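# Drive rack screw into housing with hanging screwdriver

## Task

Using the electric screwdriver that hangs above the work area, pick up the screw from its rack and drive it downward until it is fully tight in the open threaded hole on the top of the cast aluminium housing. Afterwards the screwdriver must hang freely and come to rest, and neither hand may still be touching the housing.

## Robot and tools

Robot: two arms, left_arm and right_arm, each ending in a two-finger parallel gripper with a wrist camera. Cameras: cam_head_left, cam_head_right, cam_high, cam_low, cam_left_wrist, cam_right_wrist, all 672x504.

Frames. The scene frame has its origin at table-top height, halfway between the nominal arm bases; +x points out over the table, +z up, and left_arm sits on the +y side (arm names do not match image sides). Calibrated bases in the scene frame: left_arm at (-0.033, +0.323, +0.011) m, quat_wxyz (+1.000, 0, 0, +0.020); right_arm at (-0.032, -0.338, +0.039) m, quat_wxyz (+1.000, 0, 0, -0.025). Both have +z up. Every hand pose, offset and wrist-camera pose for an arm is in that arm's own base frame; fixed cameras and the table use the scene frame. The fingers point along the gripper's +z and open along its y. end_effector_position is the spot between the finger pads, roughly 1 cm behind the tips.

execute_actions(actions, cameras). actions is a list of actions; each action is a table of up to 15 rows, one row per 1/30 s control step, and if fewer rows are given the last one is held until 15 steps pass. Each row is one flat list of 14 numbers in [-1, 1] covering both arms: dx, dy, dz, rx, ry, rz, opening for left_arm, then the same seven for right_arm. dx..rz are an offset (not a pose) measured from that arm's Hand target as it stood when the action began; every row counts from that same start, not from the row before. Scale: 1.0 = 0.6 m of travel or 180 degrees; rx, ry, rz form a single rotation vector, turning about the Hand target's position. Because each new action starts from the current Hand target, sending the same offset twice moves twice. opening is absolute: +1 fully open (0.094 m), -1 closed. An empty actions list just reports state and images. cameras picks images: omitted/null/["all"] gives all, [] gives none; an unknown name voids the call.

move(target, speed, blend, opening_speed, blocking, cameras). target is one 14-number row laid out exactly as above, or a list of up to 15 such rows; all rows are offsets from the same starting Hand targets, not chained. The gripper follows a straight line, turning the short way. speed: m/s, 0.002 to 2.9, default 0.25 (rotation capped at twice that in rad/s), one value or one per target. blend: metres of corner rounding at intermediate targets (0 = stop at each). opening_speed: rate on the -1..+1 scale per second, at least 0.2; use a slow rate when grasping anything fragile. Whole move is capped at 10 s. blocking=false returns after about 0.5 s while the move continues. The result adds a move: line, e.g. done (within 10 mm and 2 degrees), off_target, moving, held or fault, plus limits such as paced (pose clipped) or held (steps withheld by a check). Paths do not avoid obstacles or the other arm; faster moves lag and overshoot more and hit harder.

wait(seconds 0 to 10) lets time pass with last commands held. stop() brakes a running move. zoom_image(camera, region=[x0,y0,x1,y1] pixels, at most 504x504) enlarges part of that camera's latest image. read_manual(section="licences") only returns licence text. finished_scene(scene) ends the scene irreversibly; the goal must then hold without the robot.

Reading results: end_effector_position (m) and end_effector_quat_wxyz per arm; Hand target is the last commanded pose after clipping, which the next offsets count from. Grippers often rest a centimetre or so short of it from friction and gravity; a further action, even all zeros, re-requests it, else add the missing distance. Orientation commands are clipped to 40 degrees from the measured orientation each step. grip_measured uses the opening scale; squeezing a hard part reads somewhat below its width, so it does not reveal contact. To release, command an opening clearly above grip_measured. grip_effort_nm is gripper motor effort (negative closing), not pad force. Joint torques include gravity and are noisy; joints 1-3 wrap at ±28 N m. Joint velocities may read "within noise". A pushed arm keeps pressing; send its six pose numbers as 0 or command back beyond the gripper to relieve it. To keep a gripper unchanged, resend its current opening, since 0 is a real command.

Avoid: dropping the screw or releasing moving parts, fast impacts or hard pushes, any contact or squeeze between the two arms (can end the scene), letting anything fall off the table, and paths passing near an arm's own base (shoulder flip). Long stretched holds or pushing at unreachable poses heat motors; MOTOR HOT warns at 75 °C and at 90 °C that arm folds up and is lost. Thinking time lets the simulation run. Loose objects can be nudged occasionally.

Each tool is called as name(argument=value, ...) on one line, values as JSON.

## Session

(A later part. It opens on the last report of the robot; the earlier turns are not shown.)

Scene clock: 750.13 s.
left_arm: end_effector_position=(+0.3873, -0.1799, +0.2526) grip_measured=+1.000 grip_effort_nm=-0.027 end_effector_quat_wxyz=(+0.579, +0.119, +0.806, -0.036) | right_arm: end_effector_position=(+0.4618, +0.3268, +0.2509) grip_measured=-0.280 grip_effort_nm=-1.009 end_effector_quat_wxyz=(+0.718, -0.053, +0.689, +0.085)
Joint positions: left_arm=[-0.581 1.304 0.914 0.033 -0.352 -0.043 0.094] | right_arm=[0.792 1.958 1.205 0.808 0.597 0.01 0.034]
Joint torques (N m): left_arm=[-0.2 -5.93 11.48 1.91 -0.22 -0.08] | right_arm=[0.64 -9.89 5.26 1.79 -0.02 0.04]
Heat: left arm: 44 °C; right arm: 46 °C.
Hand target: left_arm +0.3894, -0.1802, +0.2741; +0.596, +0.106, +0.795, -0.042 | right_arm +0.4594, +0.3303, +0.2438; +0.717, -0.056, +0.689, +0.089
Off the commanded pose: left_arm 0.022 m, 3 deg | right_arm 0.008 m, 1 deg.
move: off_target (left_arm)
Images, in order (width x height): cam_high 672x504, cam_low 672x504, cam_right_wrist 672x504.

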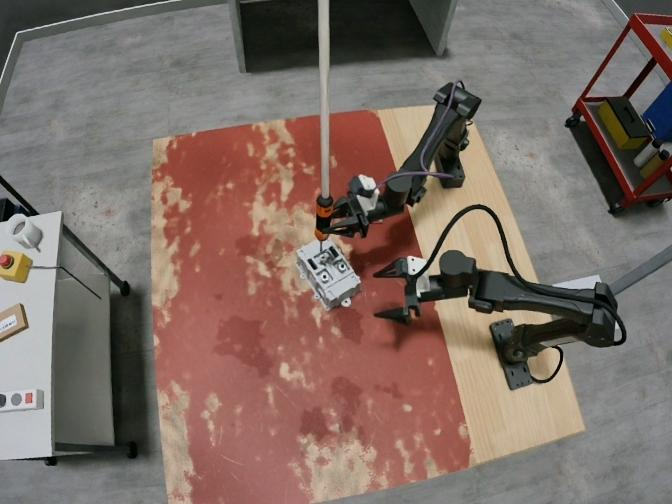

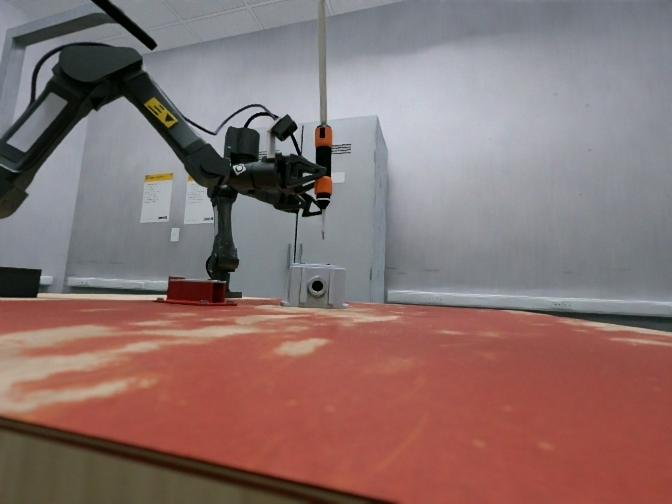

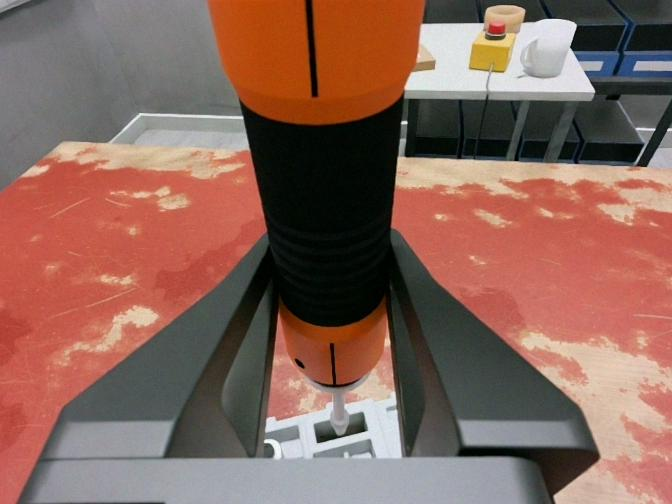

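move(target=[0, 0, 0, 0, 0, 0, 1, -0.0017, -0.0087, -0.012, -0.0093, 0.0095, 0, -0.4], speed=0.06, cameras=["cam_right_wrist", "cam_high", "cam_low"])

zoom_image(camera="cam_right_wrist", region=[270, 360, 410, 470])

zoom_image(camera="cam_low", region=[260, 100, 380, 310])

Scene clock: 777.87 s.
left_arm: end_effector_position=(+0.3873, -0.1799, +0.2526) grip_measured=+1.000 grip_effort_nm=-0.022 end_effector_quat_wxyz=(+0.579, +0.119, +0.806, -0.036) | right_arm: end_effector_position=(+0.4604, +0.3253, +0.2413) grip_measured=-0.280 grip_effort_nm=-1.013 end_effector_quat_wxyz=(+0.711, -0.059, +0.696, +0.079)
Joint positions: left_arm=[-0.581 1.304 0.914 0.033 -0.352 -0.043 0.094] | right_arm=[0.792 1.958 1.187 0.8 0.597 0.011 0.034]
Joint torques (N m): left_arm=[-0.24 -5.9 11.51 1.9 -0.23 -0.08] | right_arm=[-0.05 -11.37 5.14 1.47 -0.12 0.04]
Heat: left arm: 45 °C; right arm: 48 °C.
Hand target: left_arm +0.3894, -0.1802, +0.2741; +0.596, +0.106, +0.795, -0.042 | right_arm +0.4584, +0.3251, +0.2367; +0.706, -0.065, +0.701, +0.080
Off the commanded pose: left_arm 0.022 m, 3 deg | right_arm 0.005 m, 1 deg.
move: off_target (left_arm)
Images, in order (width x height): cam_high 672x504, cam_low 672x504, cam_right_wrist 672x504.

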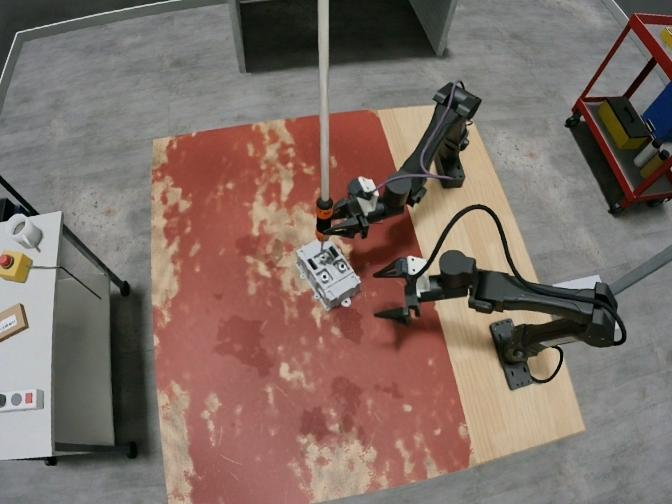

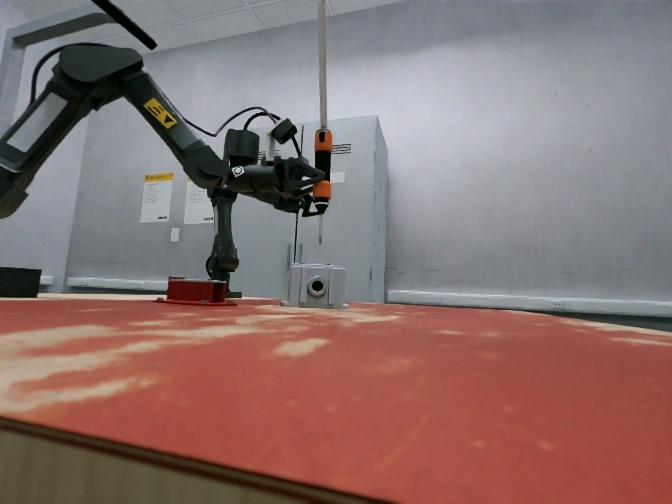

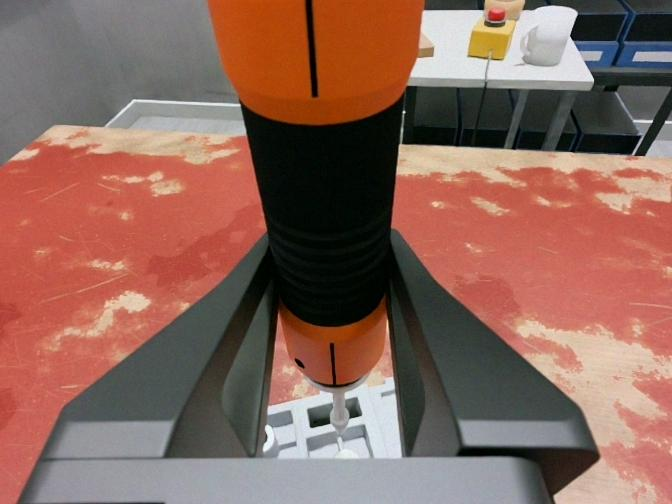

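Scaled by 3.600 from the camera's 672x504 image, which has a finer 960x720 frame.

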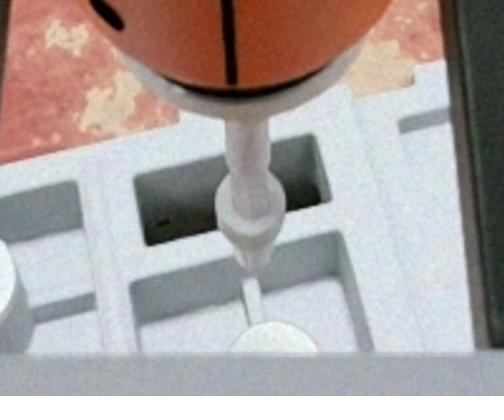

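Scaled by 2.400 from the camera's 672x504 image, which has a finer 960x720 frame.

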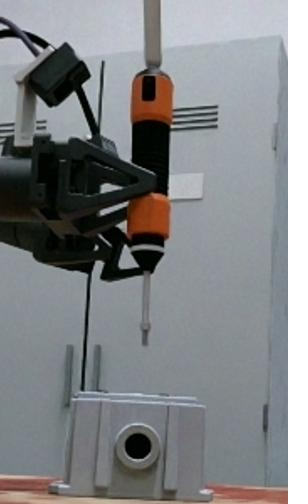

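move(target=[0, 0, 0, 0, 0, 0, 1, -0.001, -0.0075, -0.025, -0.0011, 0.0055, 0, -0.4], speed=0.06, cameras=["cam_right_wrist", "cam_low"])

zoom_image(camera="cam_right_wrist", region=[270, 360, 410, 470])

zoom_image(camera="cam_low", region=[260, 100, 380, 310])

Scene clock: 795.40 s.
left_arm: end_effector_position=(+0.3873, -0.1799, +0.2526) grip_measured=+1.000 grip_effort_nm=-0.027 end_effector_quat_wxyz=(+0.579, +0.119, +0.806, -0.036) | right_arm: end_effector_position=(+0.4590, +0.3195, +0.2260) grip_measured=-0.280 grip_effort_nm=-1.009 end_effector_quat_wxyz=(+0.701, -0.061, +0.707, +0.073)
Joint positions: left_arm=[-0.581 1.304 0.914 0.033 -0.352 -0.043 0.094] | right_arm=[0.786 1.958 1.152 0.799 0.597 0.023 0.034]
Joint torques (N m): left_arm=[-0.25 -5.91 11.51 1.9 -0.22 -0.07] | right_arm=[-0.25 -10.56 5.05 1.7 -0.16 0.07]
Heat: left arm: 45 °C; right arm: 46 °C.
Hand target: left_arm +0.3894, -0.1802, +0.2741; +0.596, +0.106, +0.795, -0.042 | right_arm +0.4579, +0.3206, +0.2217; +0.700, -0.065, +0.707, +0.079
Off the commanded pose: left_arm 0.022 m, 3 deg | right_arm 0.005 m, 1 deg.
move: off_target (left_arm)
Images, in order (width x height): cam_low 672x504, cam_right_wrist 672x504.

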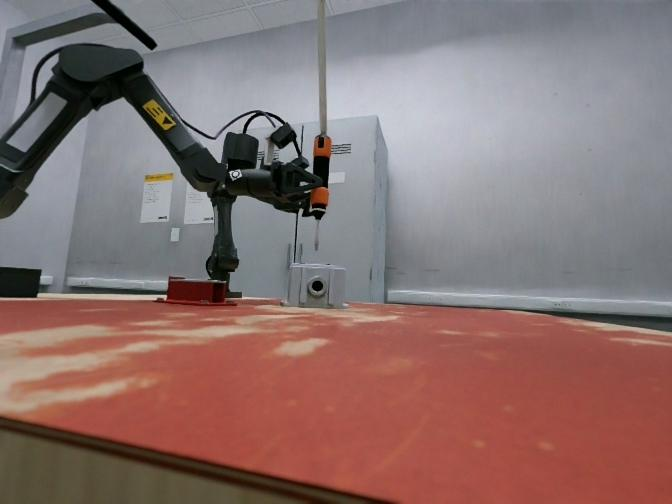

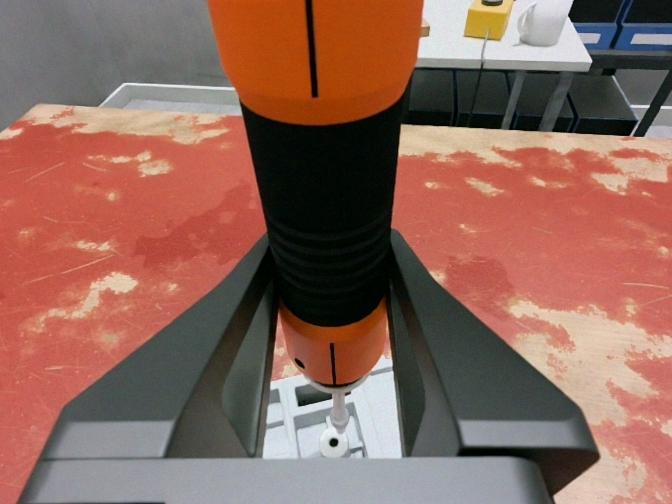

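Scaled by 3.600 from the camera's 672x504 image, which has a finer 960x720 frame.

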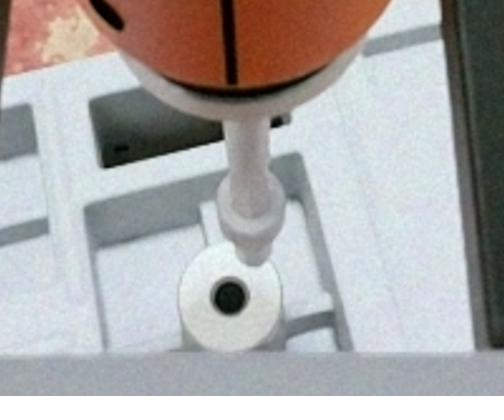

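Scaled by 2.400 from the camera's 672x504 image, which has a finer 960x720 frame.

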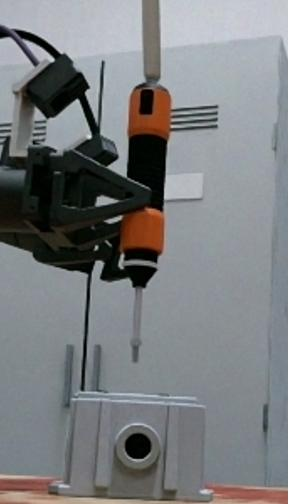

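zoom_image(camera="cam_low", region=[290, 120, 350, 270])

Scaled by 3.360 from the camera's 672x504 image, which has a finer 960x720 frame.

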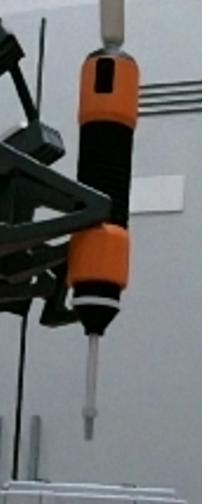

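move(target=[0, 0, 0, 0, 0, 0, 1, -0.0015, 0.004, -0.0125, 0.0032, 0.0006, 0, -0.4], speed=0.05, cameras=["cam_right_wrist", "cam_low"])

zoom_image(camera="cam_right_wrist", region=[290, 380, 390, 460])

zoom_image(camera="cam_low", region=[290, 120, 350, 270])

Scene clock: 823.87 s.
left_arm: end_effector_position=(+0.3873, -0.1799, +0.2526) grip_measured=+1.000 grip_effort_nm=-0.032 end_effector_quat_wxyz=(+0.579, +0.119, +0.806, -0.036) | right_arm: end_effector_position=(+0.4589, +0.3194, +0.2230) grip_measured=-0.280 grip_effort_nm=-1.009 end_effector_quat_wxyz=(+0.702, -0.056, +0.706, +0.078)
Joint positions: left_arm=[-0.581 1.304 0.914 0.033 -0.352 -0.043 0.094] | right_arm=[0.786 1.966 1.145 0.818 0.597 0.033 0.034]
Joint torques (N m): left_arm=[-0.24 -5.91 11.52 1.89 -0.23 -0.08] | right_arm=[0.39 -9.57 5.01 1.72 -0.11 0]
Heat: left arm: 45 °C; right arm: 45 °C.
Hand target: left_arm +0.3894, -0.1802, +0.2741; +0.596, +0.106, +0.795, -0.042 | right_arm +0.4570, +0.3230, +0.2141; +0.699, -0.062, +0.707, +0.082
Off the commanded pose: left_arm 0.022 m, 3 deg | right_arm 0.010 m, 1 deg.
move: off_target (left_arm)
Images, in order (width x height): cam_low 672x504, cam_right_wrist 672x504.

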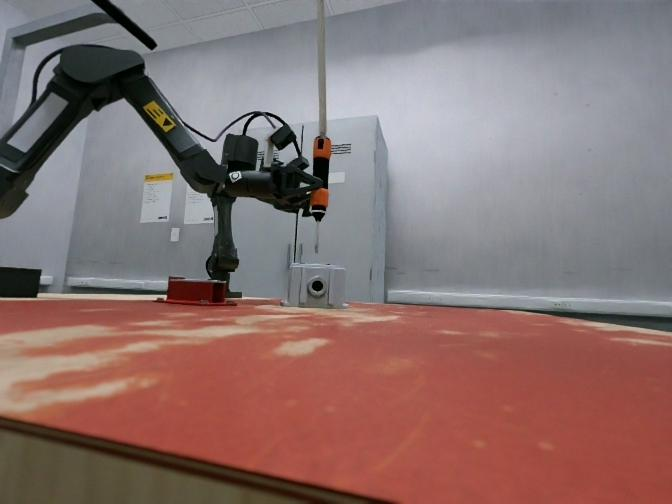

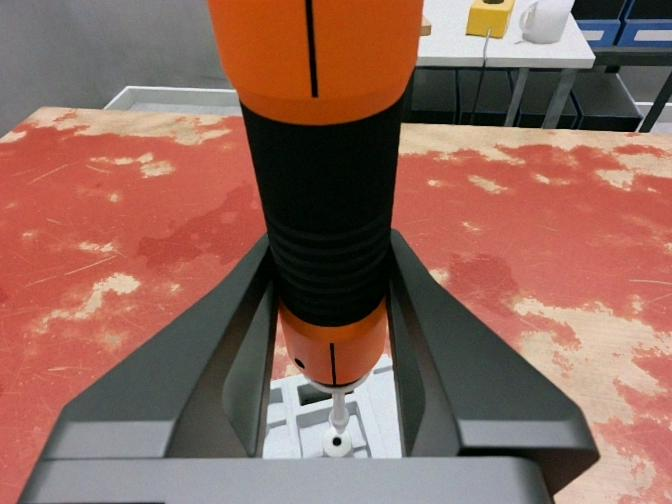

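Scaled by 5.040 from the camera's 672x504 image, which has a finer 960x720 frame.

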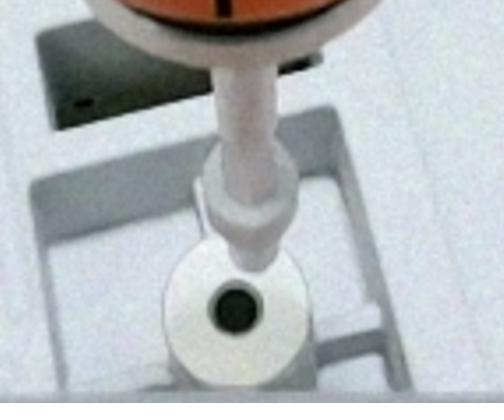

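Scaled by 3.360 from the camera's 672x504 image, which has a finer 960x720 frame.

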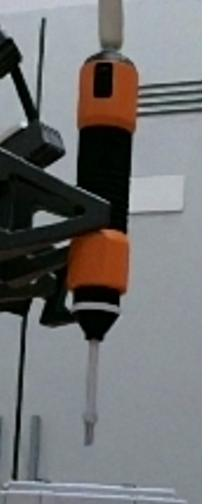

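wait(seconds=0.2)

zoom_image(camera="cam_high", region=[280, 100, 380, 300])

zoom_image(camera="cam_head_right", region=[340, 60, 480, 270])

zoom_image(camera="cam_head_left", region=[310, 60, 450, 270])

Scene clock: 853.70 s.
left_arm: end_effector_position=(+0.3873, -0.1799, +0.2526) grip_measured=+1.000 grip_effort_nm=-0.027 end_effector_quat_wxyz=(+0.579, +0.119, +0.806, -0.036) | right_arm: end_effector_position=(+0.4589, +0.3194, +0.2233) grip_measured=-0.280 grip_effort_nm=-1.009 end_effector_quat_wxyz=(+0.702, -0.056, +0.706, +0.078)
Joint positions: left_arm=[-0.581 1.304 0.914 0.033 -0.352 -0.043 0.094] | right_arm=[0.786 1.966 1.145 0.819 0.597 0.033 0.034]
Joint torques (N m): left_arm=[-0.23 -5.93 11.51 1.89 -0.23 -0.07] | right_arm=[0.38 -9.57 5 1.76 -0.08 0.02]
Heat: left arm: 45 °C; right arm: 46 °C.
Hand target: left_arm +0.3894, -0.1802, +0.2741; +0.596, +0.106, +0.795, -0.042 | right_arm +0.4570, +0.3230, +0.2140; +0.699, -0.062, +0.707, +0.082
Tool commands: left_gripper/opening=+1.0 right_gripper/opening=-0.4
Off the commanded pose: left_arm 0.022 m, 3 deg | right_arm 0.010 m, 1 deg.
wait: 0.20 s; at rest from the start

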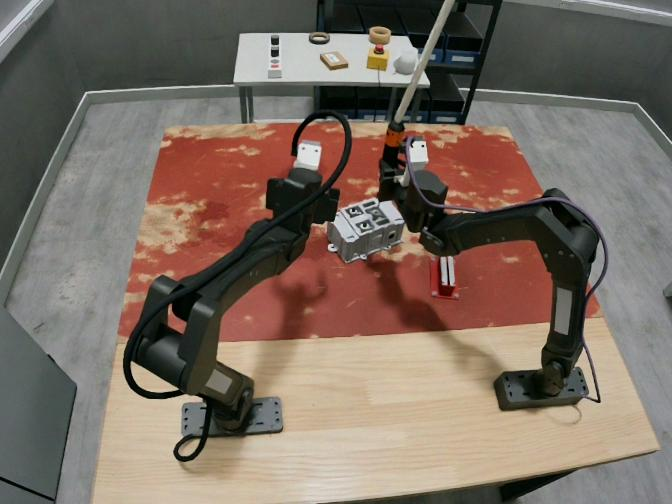

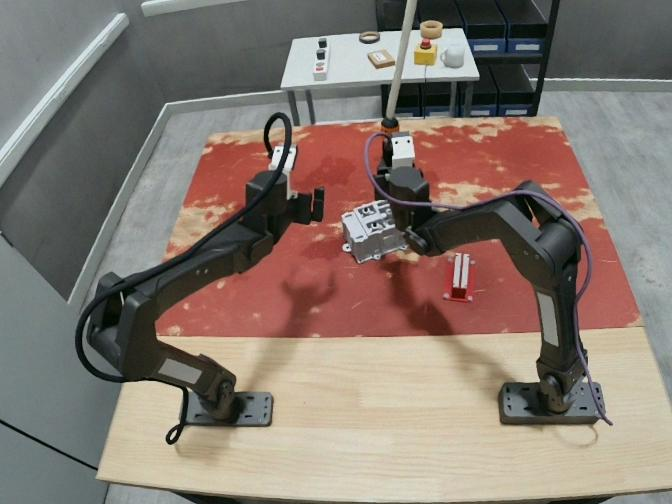

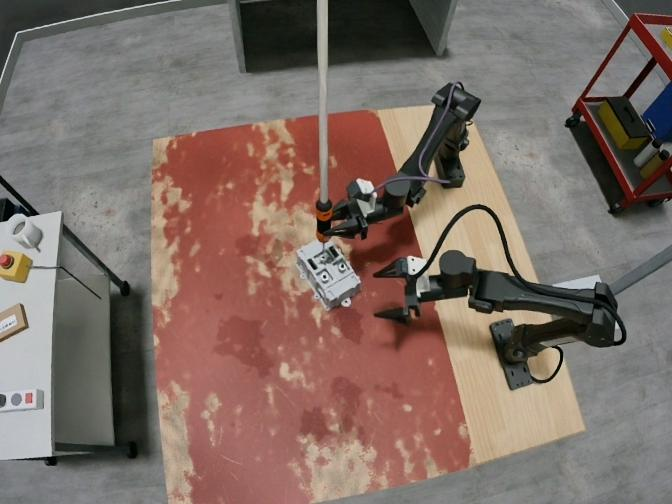

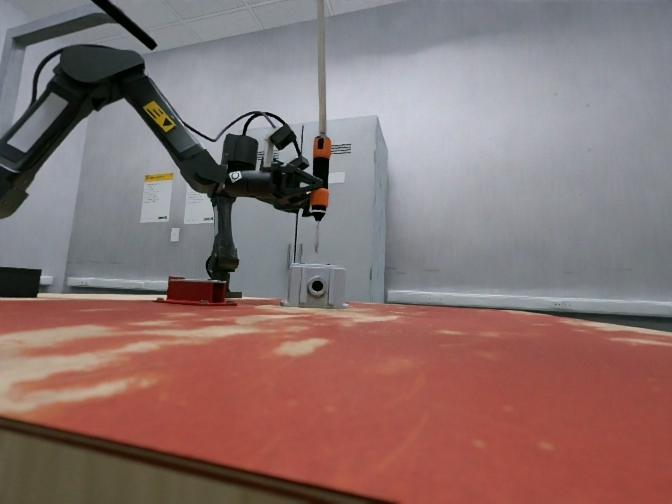

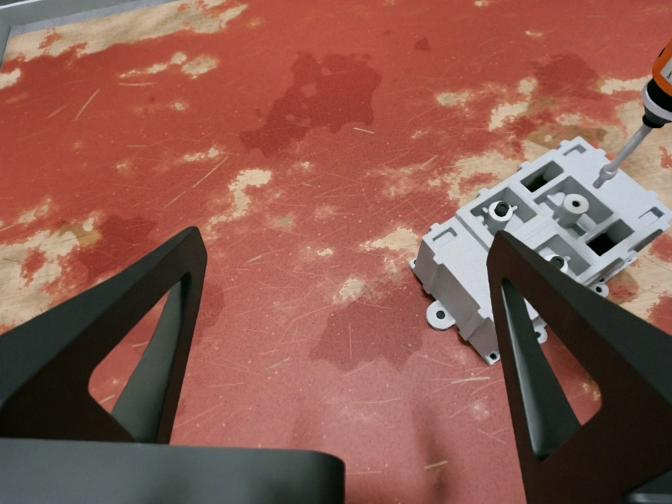

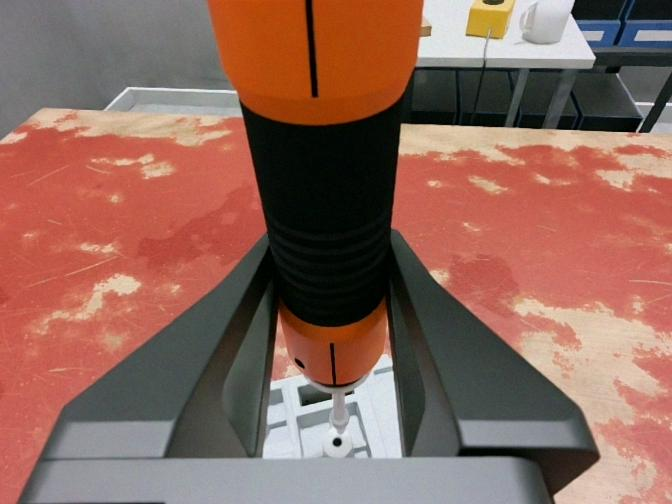

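Scaled by 2.520 from the camera's 672x504 image, which has a finer 960x720 frame.

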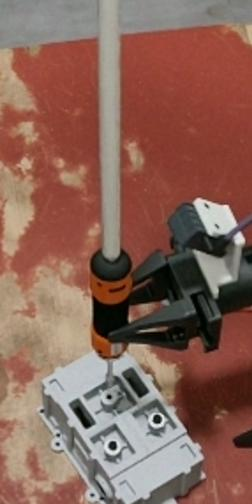

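Scaled by 2.400 from the camera's 672x504 image, which has a finer 960x720 frame.

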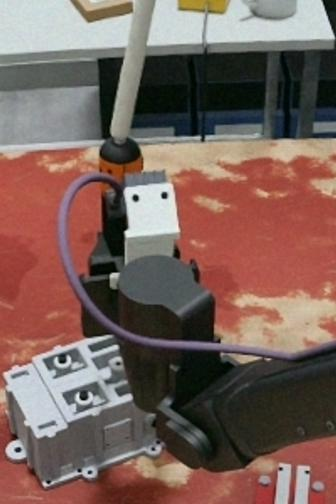

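Scaled by 2.400 from the camera's 672x504 image, which has a finer 960x720 frame.

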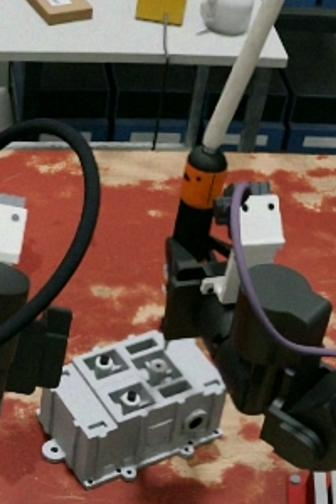

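zoom_image(camera="cam_left_wrist", region=[540, 30, 672, 250])

Scaled by 2.291 from the camera's 672x504 image, which has a finer 960x720 frame.

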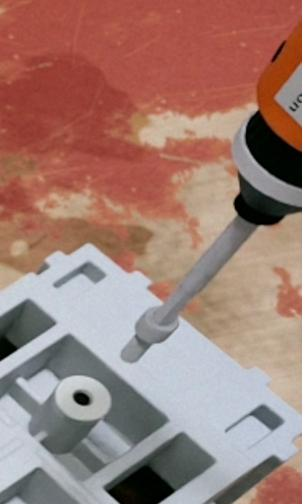

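move(target=[0, 0, 0, 0, 0, 0, 1, 0.0073, 0.005, -0.02, 0, 0, 0, -0.4], speed=0.05, cameras=["cam_right_wrist", "cam_left_wrist", "cam_low"])

zoom_image(camera="cam_right_wrist", region=[290, 380, 390, 460])

zoom_image(camera="cam_left_wrist", region=[540, 30, 672, 250])

Scene clock: 926.07 s.
left_arm: end_effector_position=(+0.3873, -0.1799, +0.2526) grip_measured=+1.000 grip_effort_nm=-0.017 end_effector_quat_wxyz=(+0.579, +0.119, +0.806, -0.036) | right_arm: end_effector_position=(+0.4620, +0.3225, +0.2077) grip_measured=-0.280 grip_effort_nm=-1.013 end_effector_quat_wxyz=(+0.700, -0.057, +0.708, +0.077)
Joint positions: left_arm=[-0.581 1.304 0.914 0.033 -0.352 -0.043 0.094] | right_arm=[0.786 2.01 1.145 0.855 0.597 0.034 0.034]
Joint torques (N m): left_arm=[-0.27 -5.89 11.51 1.89 -0.23 -0.08] | right_arm=[0.06 -9.94 5.48 1.75 -0.09 0.02]
Heat: left arm: 46 °C; right arm: 46 °C.
Hand target: left_arm +0.3894, -0.1802, +0.2741; +0.596, +0.106, +0.795, -0.042 | right_arm +0.4613, +0.3260, +0.2021; +0.699, -0.062, +0.707, +0.082
Off the commanded pose: left_arm 0.022 m, 3 deg | right_arm 0.007 m, 1 deg.
move: off_target (left_arm)
Images, in order (width x height): cam_low 672x504, cam_left_wrist 672x504, cam_right_wrist 672x504.

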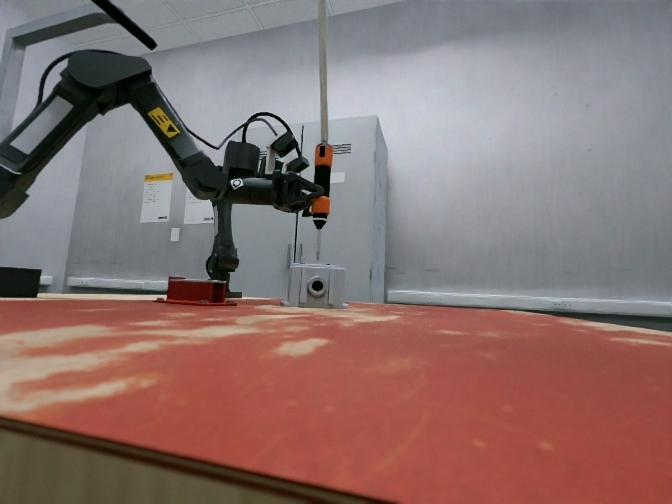

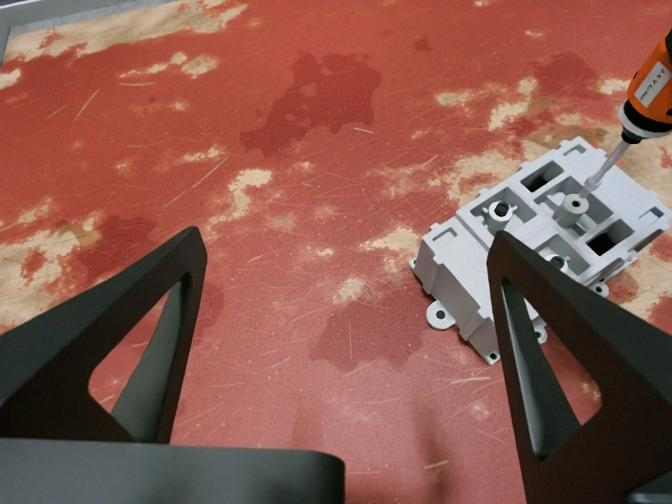

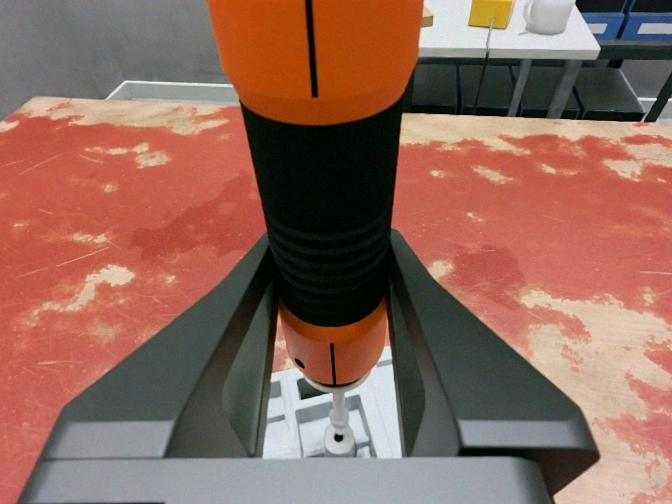

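Scaled by 5.040 from the camera's 672x504 image, which has a finer 960x720 frame.

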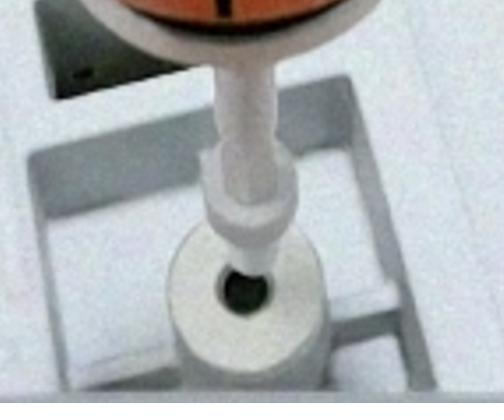

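Scaled by 2.291 from the camera's 672x504 image, which has a finer 960x720 frame.

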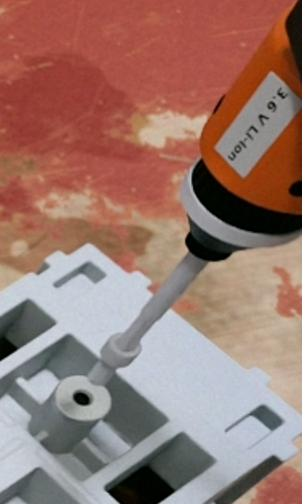

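move(target=[0, 0, 0, 0, 0, 0, 1, 0.002, 0.0035, -0.012, 0, 0, 0, -0.4], speed=0.04, cameras=["cam_right_wrist", "cam_left_wrist"])

zoom_image(camera="cam_right_wrist", region=[290, 380, 390, 460])

zoom_image(camera="cam_left_wrist", region=[540, 130, 640, 250])

Scene clock: 950.20 s.
left_arm: end_effector_position=(+0.3873, -0.1799, +0.2526) grip_measured=+1.000 grip_effort_nm=-0.022 end_effector_quat_wxyz=(+0.579, +0.119, +0.806, -0.036) | right_arm: end_effector_position=(+0.4634, +0.3239, +0.2006) grip_measured=-0.280 grip_effort_nm=-1.009 end_effector_quat_wxyz=(+0.700, -0.057, +0.708, +0.077)
Joint positions: left_arm=[-0.581 1.304 0.914 0.033 -0.352 -0.043 0.094] | right_arm=[0.786 2.033 1.145 0.878 0.597 0.034 0.034]
Joint torques (N m): left_arm=[-0.27 -5.93 11.52 1.89 -0.22 -0.09] | right_arm=[0.31 -9.96 5.6 1.73 -0.08 0.02]
Heat: left arm: 46 °C; right arm: 48 °C.
Hand target: left_arm +0.3894, -0.1802, +0.2741; +0.596, +0.106, +0.795, -0.042 | right_arm +0.4625, +0.3281, +0.1950; +0.699, -0.062, +0.707, +0.082
Off the commanded pose: left_arm 0.022 m, 3 deg | right_arm 0.007 m, 1 deg.
move: off_target (left_arm)
Images, in order (width x height): cam_left_wrist 672x504, cam_right_wrist 672x504.

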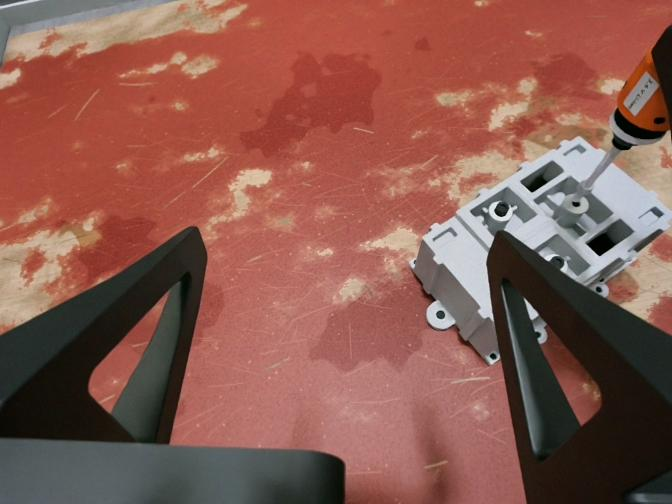

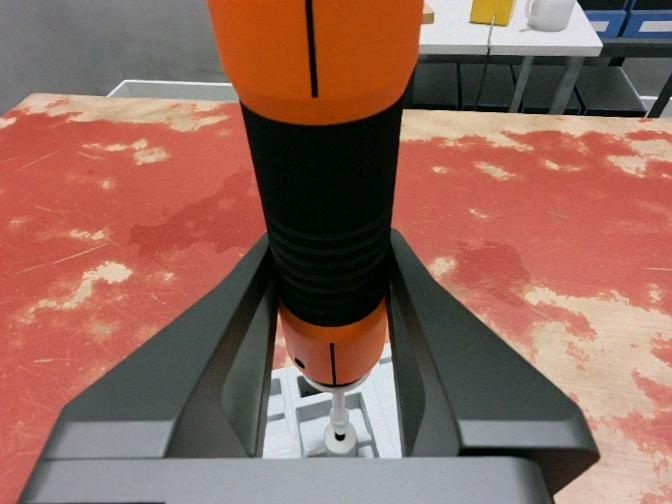

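Scaled by 5.040 from the camera's 672x504 image, which has a finer 960x720 frame.

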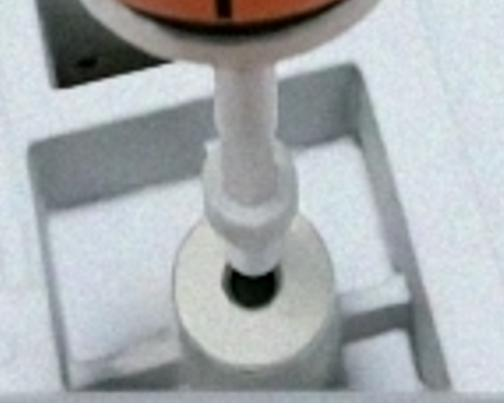

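Scaled by 4.200 from the camera's 672x504 image, which has a finer 960x720 frame.

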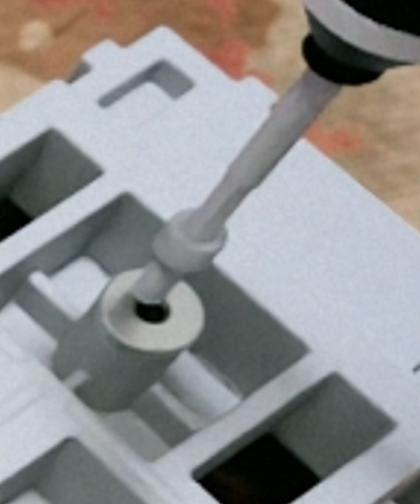

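move(target=[0, 0, 0, 0, 0, 0, 1, -0.001, 0, -0.007, 0, 0, 0, -0.4], speed=0.03, cameras=["cam_right_wrist", "cam_left_wrist"])

zoom_image(camera="cam_right_wrist", region=[290, 380, 390, 460])

zoom_image(camera="cam_left_wrist", region=[540, 130, 640, 250])

Scene clock: 998.63 s.
left_arm: end_effector_position=(+0.3873, -0.1799, +0.2526) grip_measured=+1.000 grip_effort_nm=-0.017 end_effector_quat_wxyz=(+0.579, +0.119, +0.806, -0.036) | right_arm: end_effector_position=(+0.4638, +0.3243, +0.1998) grip_measured=-0.280 grip_effort_nm=-1.013 end_effector_quat_wxyz=(+0.702, -0.055, +0.706, +0.078)
Joint positions: left_arm=[-0.581 1.304 0.914 0.033 -0.352 -0.043 0.094] | right_arm=[0.786 2.04 1.145 0.894 0.597 0.034 0.034]
Joint torques (N m): left_arm=[-0.24 -5.9 11.48 1.89 -0.23 -0.08] | right_arm=[0.24 -9.83 5.14 1.72 -0.07 0.01]
Heat: left arm: 46 °C; right arm: 48 °C.
Hand target: left_arm +0.3894, -0.1802, +0.2741; +0.596, +0.106, +0.795, -0.042 | right_arm +0.4619, +0.3281, +0.1908; +0.699, -0.062, +0.707, +0.083
Off the commanded pose: left_arm 0.022 m, 3 deg | right_arm 0.010 m, 1 deg.
move: off_target (left_arm)
Images, in order (width x height): cam_left_wrist 672x504, cam_right_wrist 672x504.

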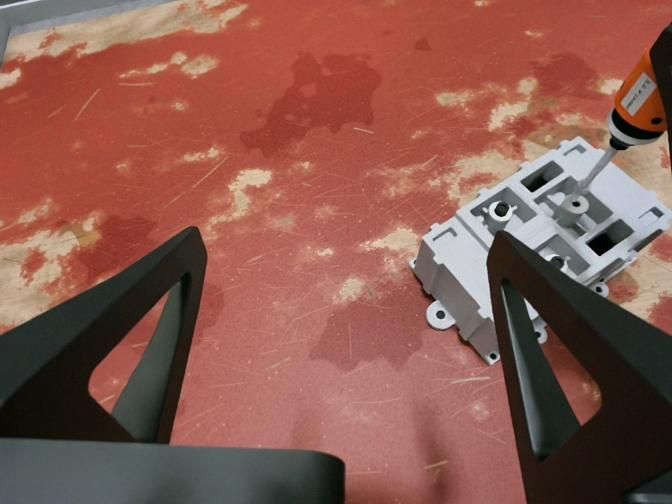

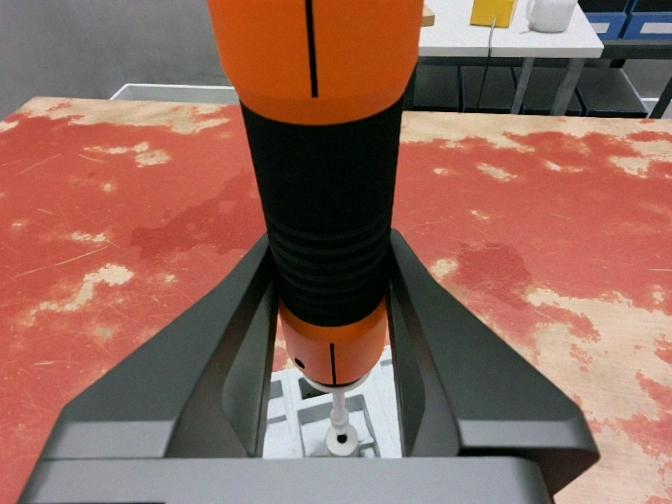

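Scaled by 5.040 from the camera's 672x504 image, which has a finer 960x720 frame.

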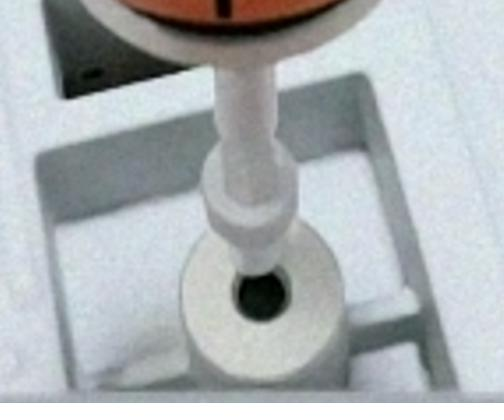

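Scaled by 4.200 from the camera's 672x504 image, which has a finer 960x720 frame.

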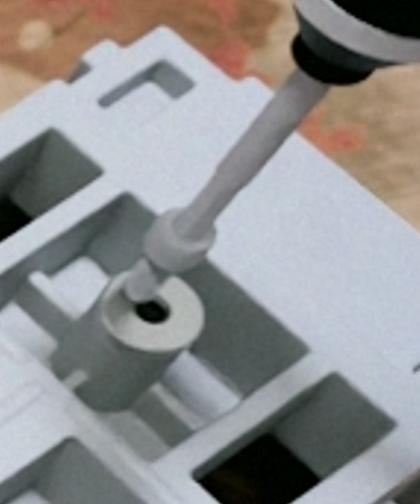

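move(target=[0, 0, 0, 0, 0, 0, 1, -0.0017, -0.0017, 0.008, 0, 0, 0, -0.4], speed=0.03, cameras=["cam_right_wrist", "cam_left_wrist"])

zoom_image(camera="cam_right_wrist", region=[290, 380, 390, 460])

zoom_image(camera="cam_left_wrist", region=[540, 130, 640, 250])

Scene clock: 1027.70 s.
left_arm: end_effector_position=(+0.3873, -0.1799, +0.2526) grip_measured=+1.000 grip_effort_nm=-0.027 end_effector_quat_wxyz=(+0.579, +0.119, +0.806, -0.036) | right_arm: end_effector_position=(+0.4639, +0.3243, +0.2001) grip_measured=-0.280 grip_effort_nm=-1.009 end_effector_quat_wxyz=(+0.702, -0.055, +0.705, +0.079)
Joint positions: left_arm=[-0.581 1.304 0.914 0.033 -0.352 -0.043 0.094] | right_arm=[0.786 2.04 1.145 0.895 0.597 0.034 0.034]
Joint torques (N m): left_arm=[-0.25 -5.9 11.47 1.89 -0.23 -0.08] | right_arm=[0.36 -11.12 5.07 1.64 -0.1 0.03]
Heat: left arm: 47 °C; right arm: 47 °C.
Hand target: left_arm +0.3894, -0.1802, +0.2741; +0.596, +0.106, +0.795, -0.042 | right_arm +0.4609, +0.3270, +0.1956; +0.699, -0.062, +0.707, +0.082
Off the commanded pose: left_arm 0.022 m, 3 deg | right_arm 0.006 m, 1 deg.
move: off_target (left_arm)
Images, in order (width x height): cam_left_wrist 672x504, cam_right_wrist 672x504.

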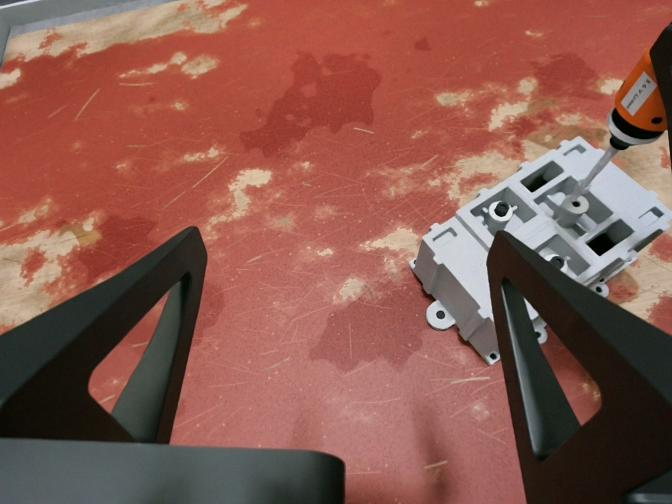

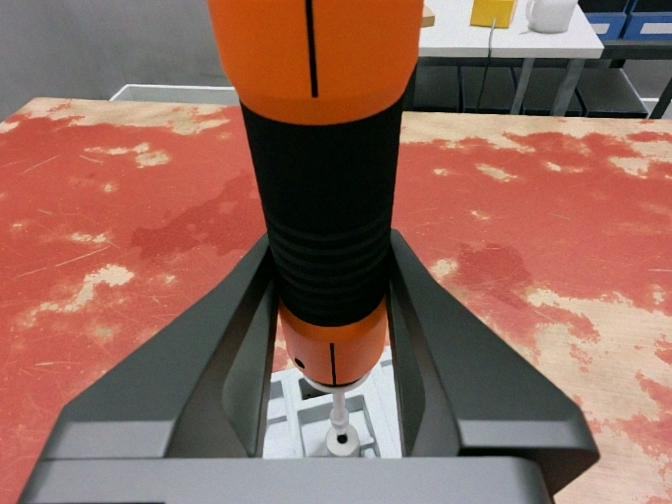

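Scaled by 5.040 from the camera's 672x504 image, which has a finer 960x720 frame.

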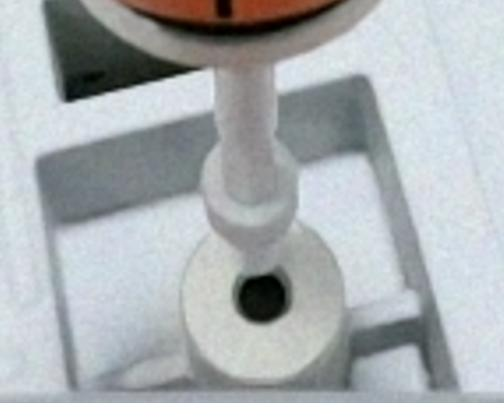

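Scaled by 4.200 from the camera's 672x504 image, which has a finer 960x720 frame.

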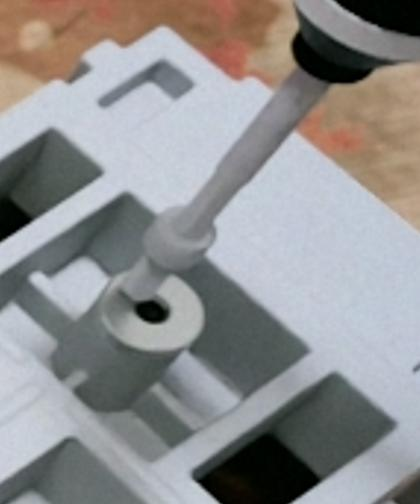

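move(target=[0, 0, 0, 0, 0, 0, 1, -0.002, -0.0035, 0.008, 0, 0, 0, -0.4], speed=0.03, cameras=["cam_right_wrist", "cam_left_wrist"])

zoom_image(camera="cam_right_wrist", region=[290, 380, 390, 460])

zoom_image(camera="cam_left_wrist", region=[540, 130, 640, 250])

Scene clock: 1035.13 s.
left_arm: end_effector_position=(+0.3873, -0.1799, +0.2526) grip_measured=+1.000 grip_effort_nm=-0.027 end_effector_quat_wxyz=(+0.579, +0.119, +0.806, -0.036) | right_arm: end_effector_position=(+0.4639, +0.3243, +0.2001) grip_measured=-0.280 grip_effort_nm=-1.013 end_effector_quat_wxyz=(+0.702, -0.055, +0.705, +0.079)
Joint positions: left_arm=[-0.581 1.304 0.914 0.033 -0.352 -0.043 0.094] | right_arm=[0.786 2.04 1.145 0.895 0.597 0.034 0.034]
Joint torques (N m): left_arm=[-0.21 -5.91 11.49 1.89 -0.22 -0.09] | right_arm=[0.32 -12.71 4.56 1.5 -0.11 -0.01]
Heat: left arm: 47 °C; right arm: 46 °C.
Hand target: left_arm +0.3894, -0.1802, +0.2741; +0.596, +0.106, +0.795, -0.042 | right_arm +0.4597, +0.3249, +0.2004; +0.699, -0.062, +0.707, +0.082
Off the commanded pose: left_arm 0.022 m, 3 deg | right_arm 0.004 m, 1 deg.
move: off_target (left_arm)
Images, in order (width x height): cam_left_wrist 672x504, cam_right_wrist 672x504.

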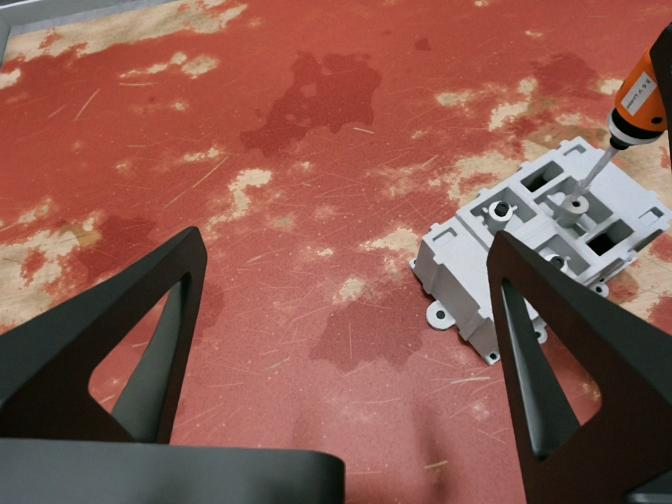

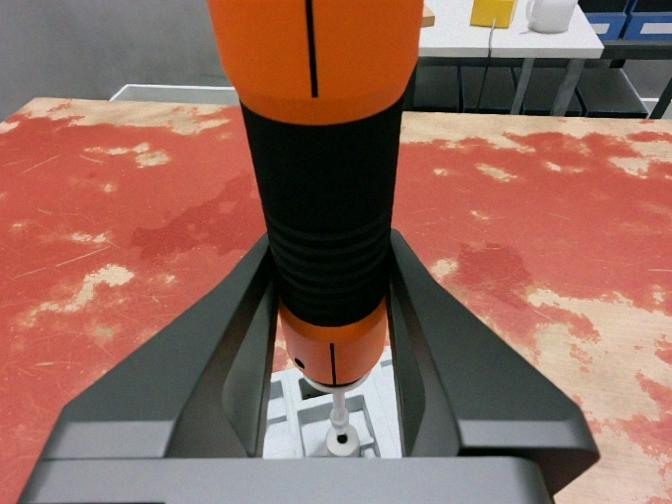

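Scaled by 5.040 from the camera's 672x504 image, which has a finer 960x720 frame.

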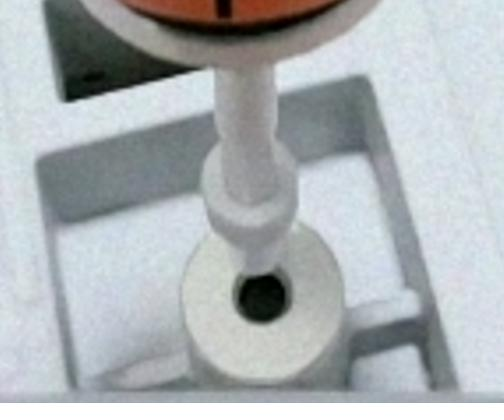

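Scaled by 4.200 from the camera's 672x504 image, which has a finer 960x720 frame.

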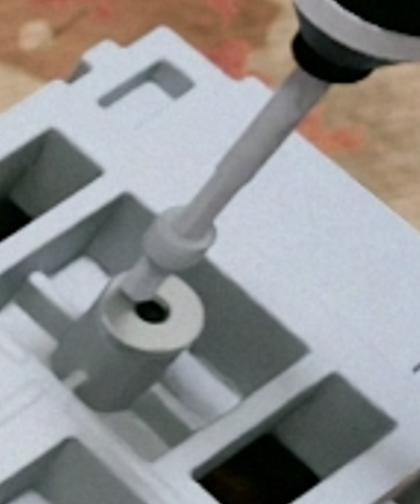

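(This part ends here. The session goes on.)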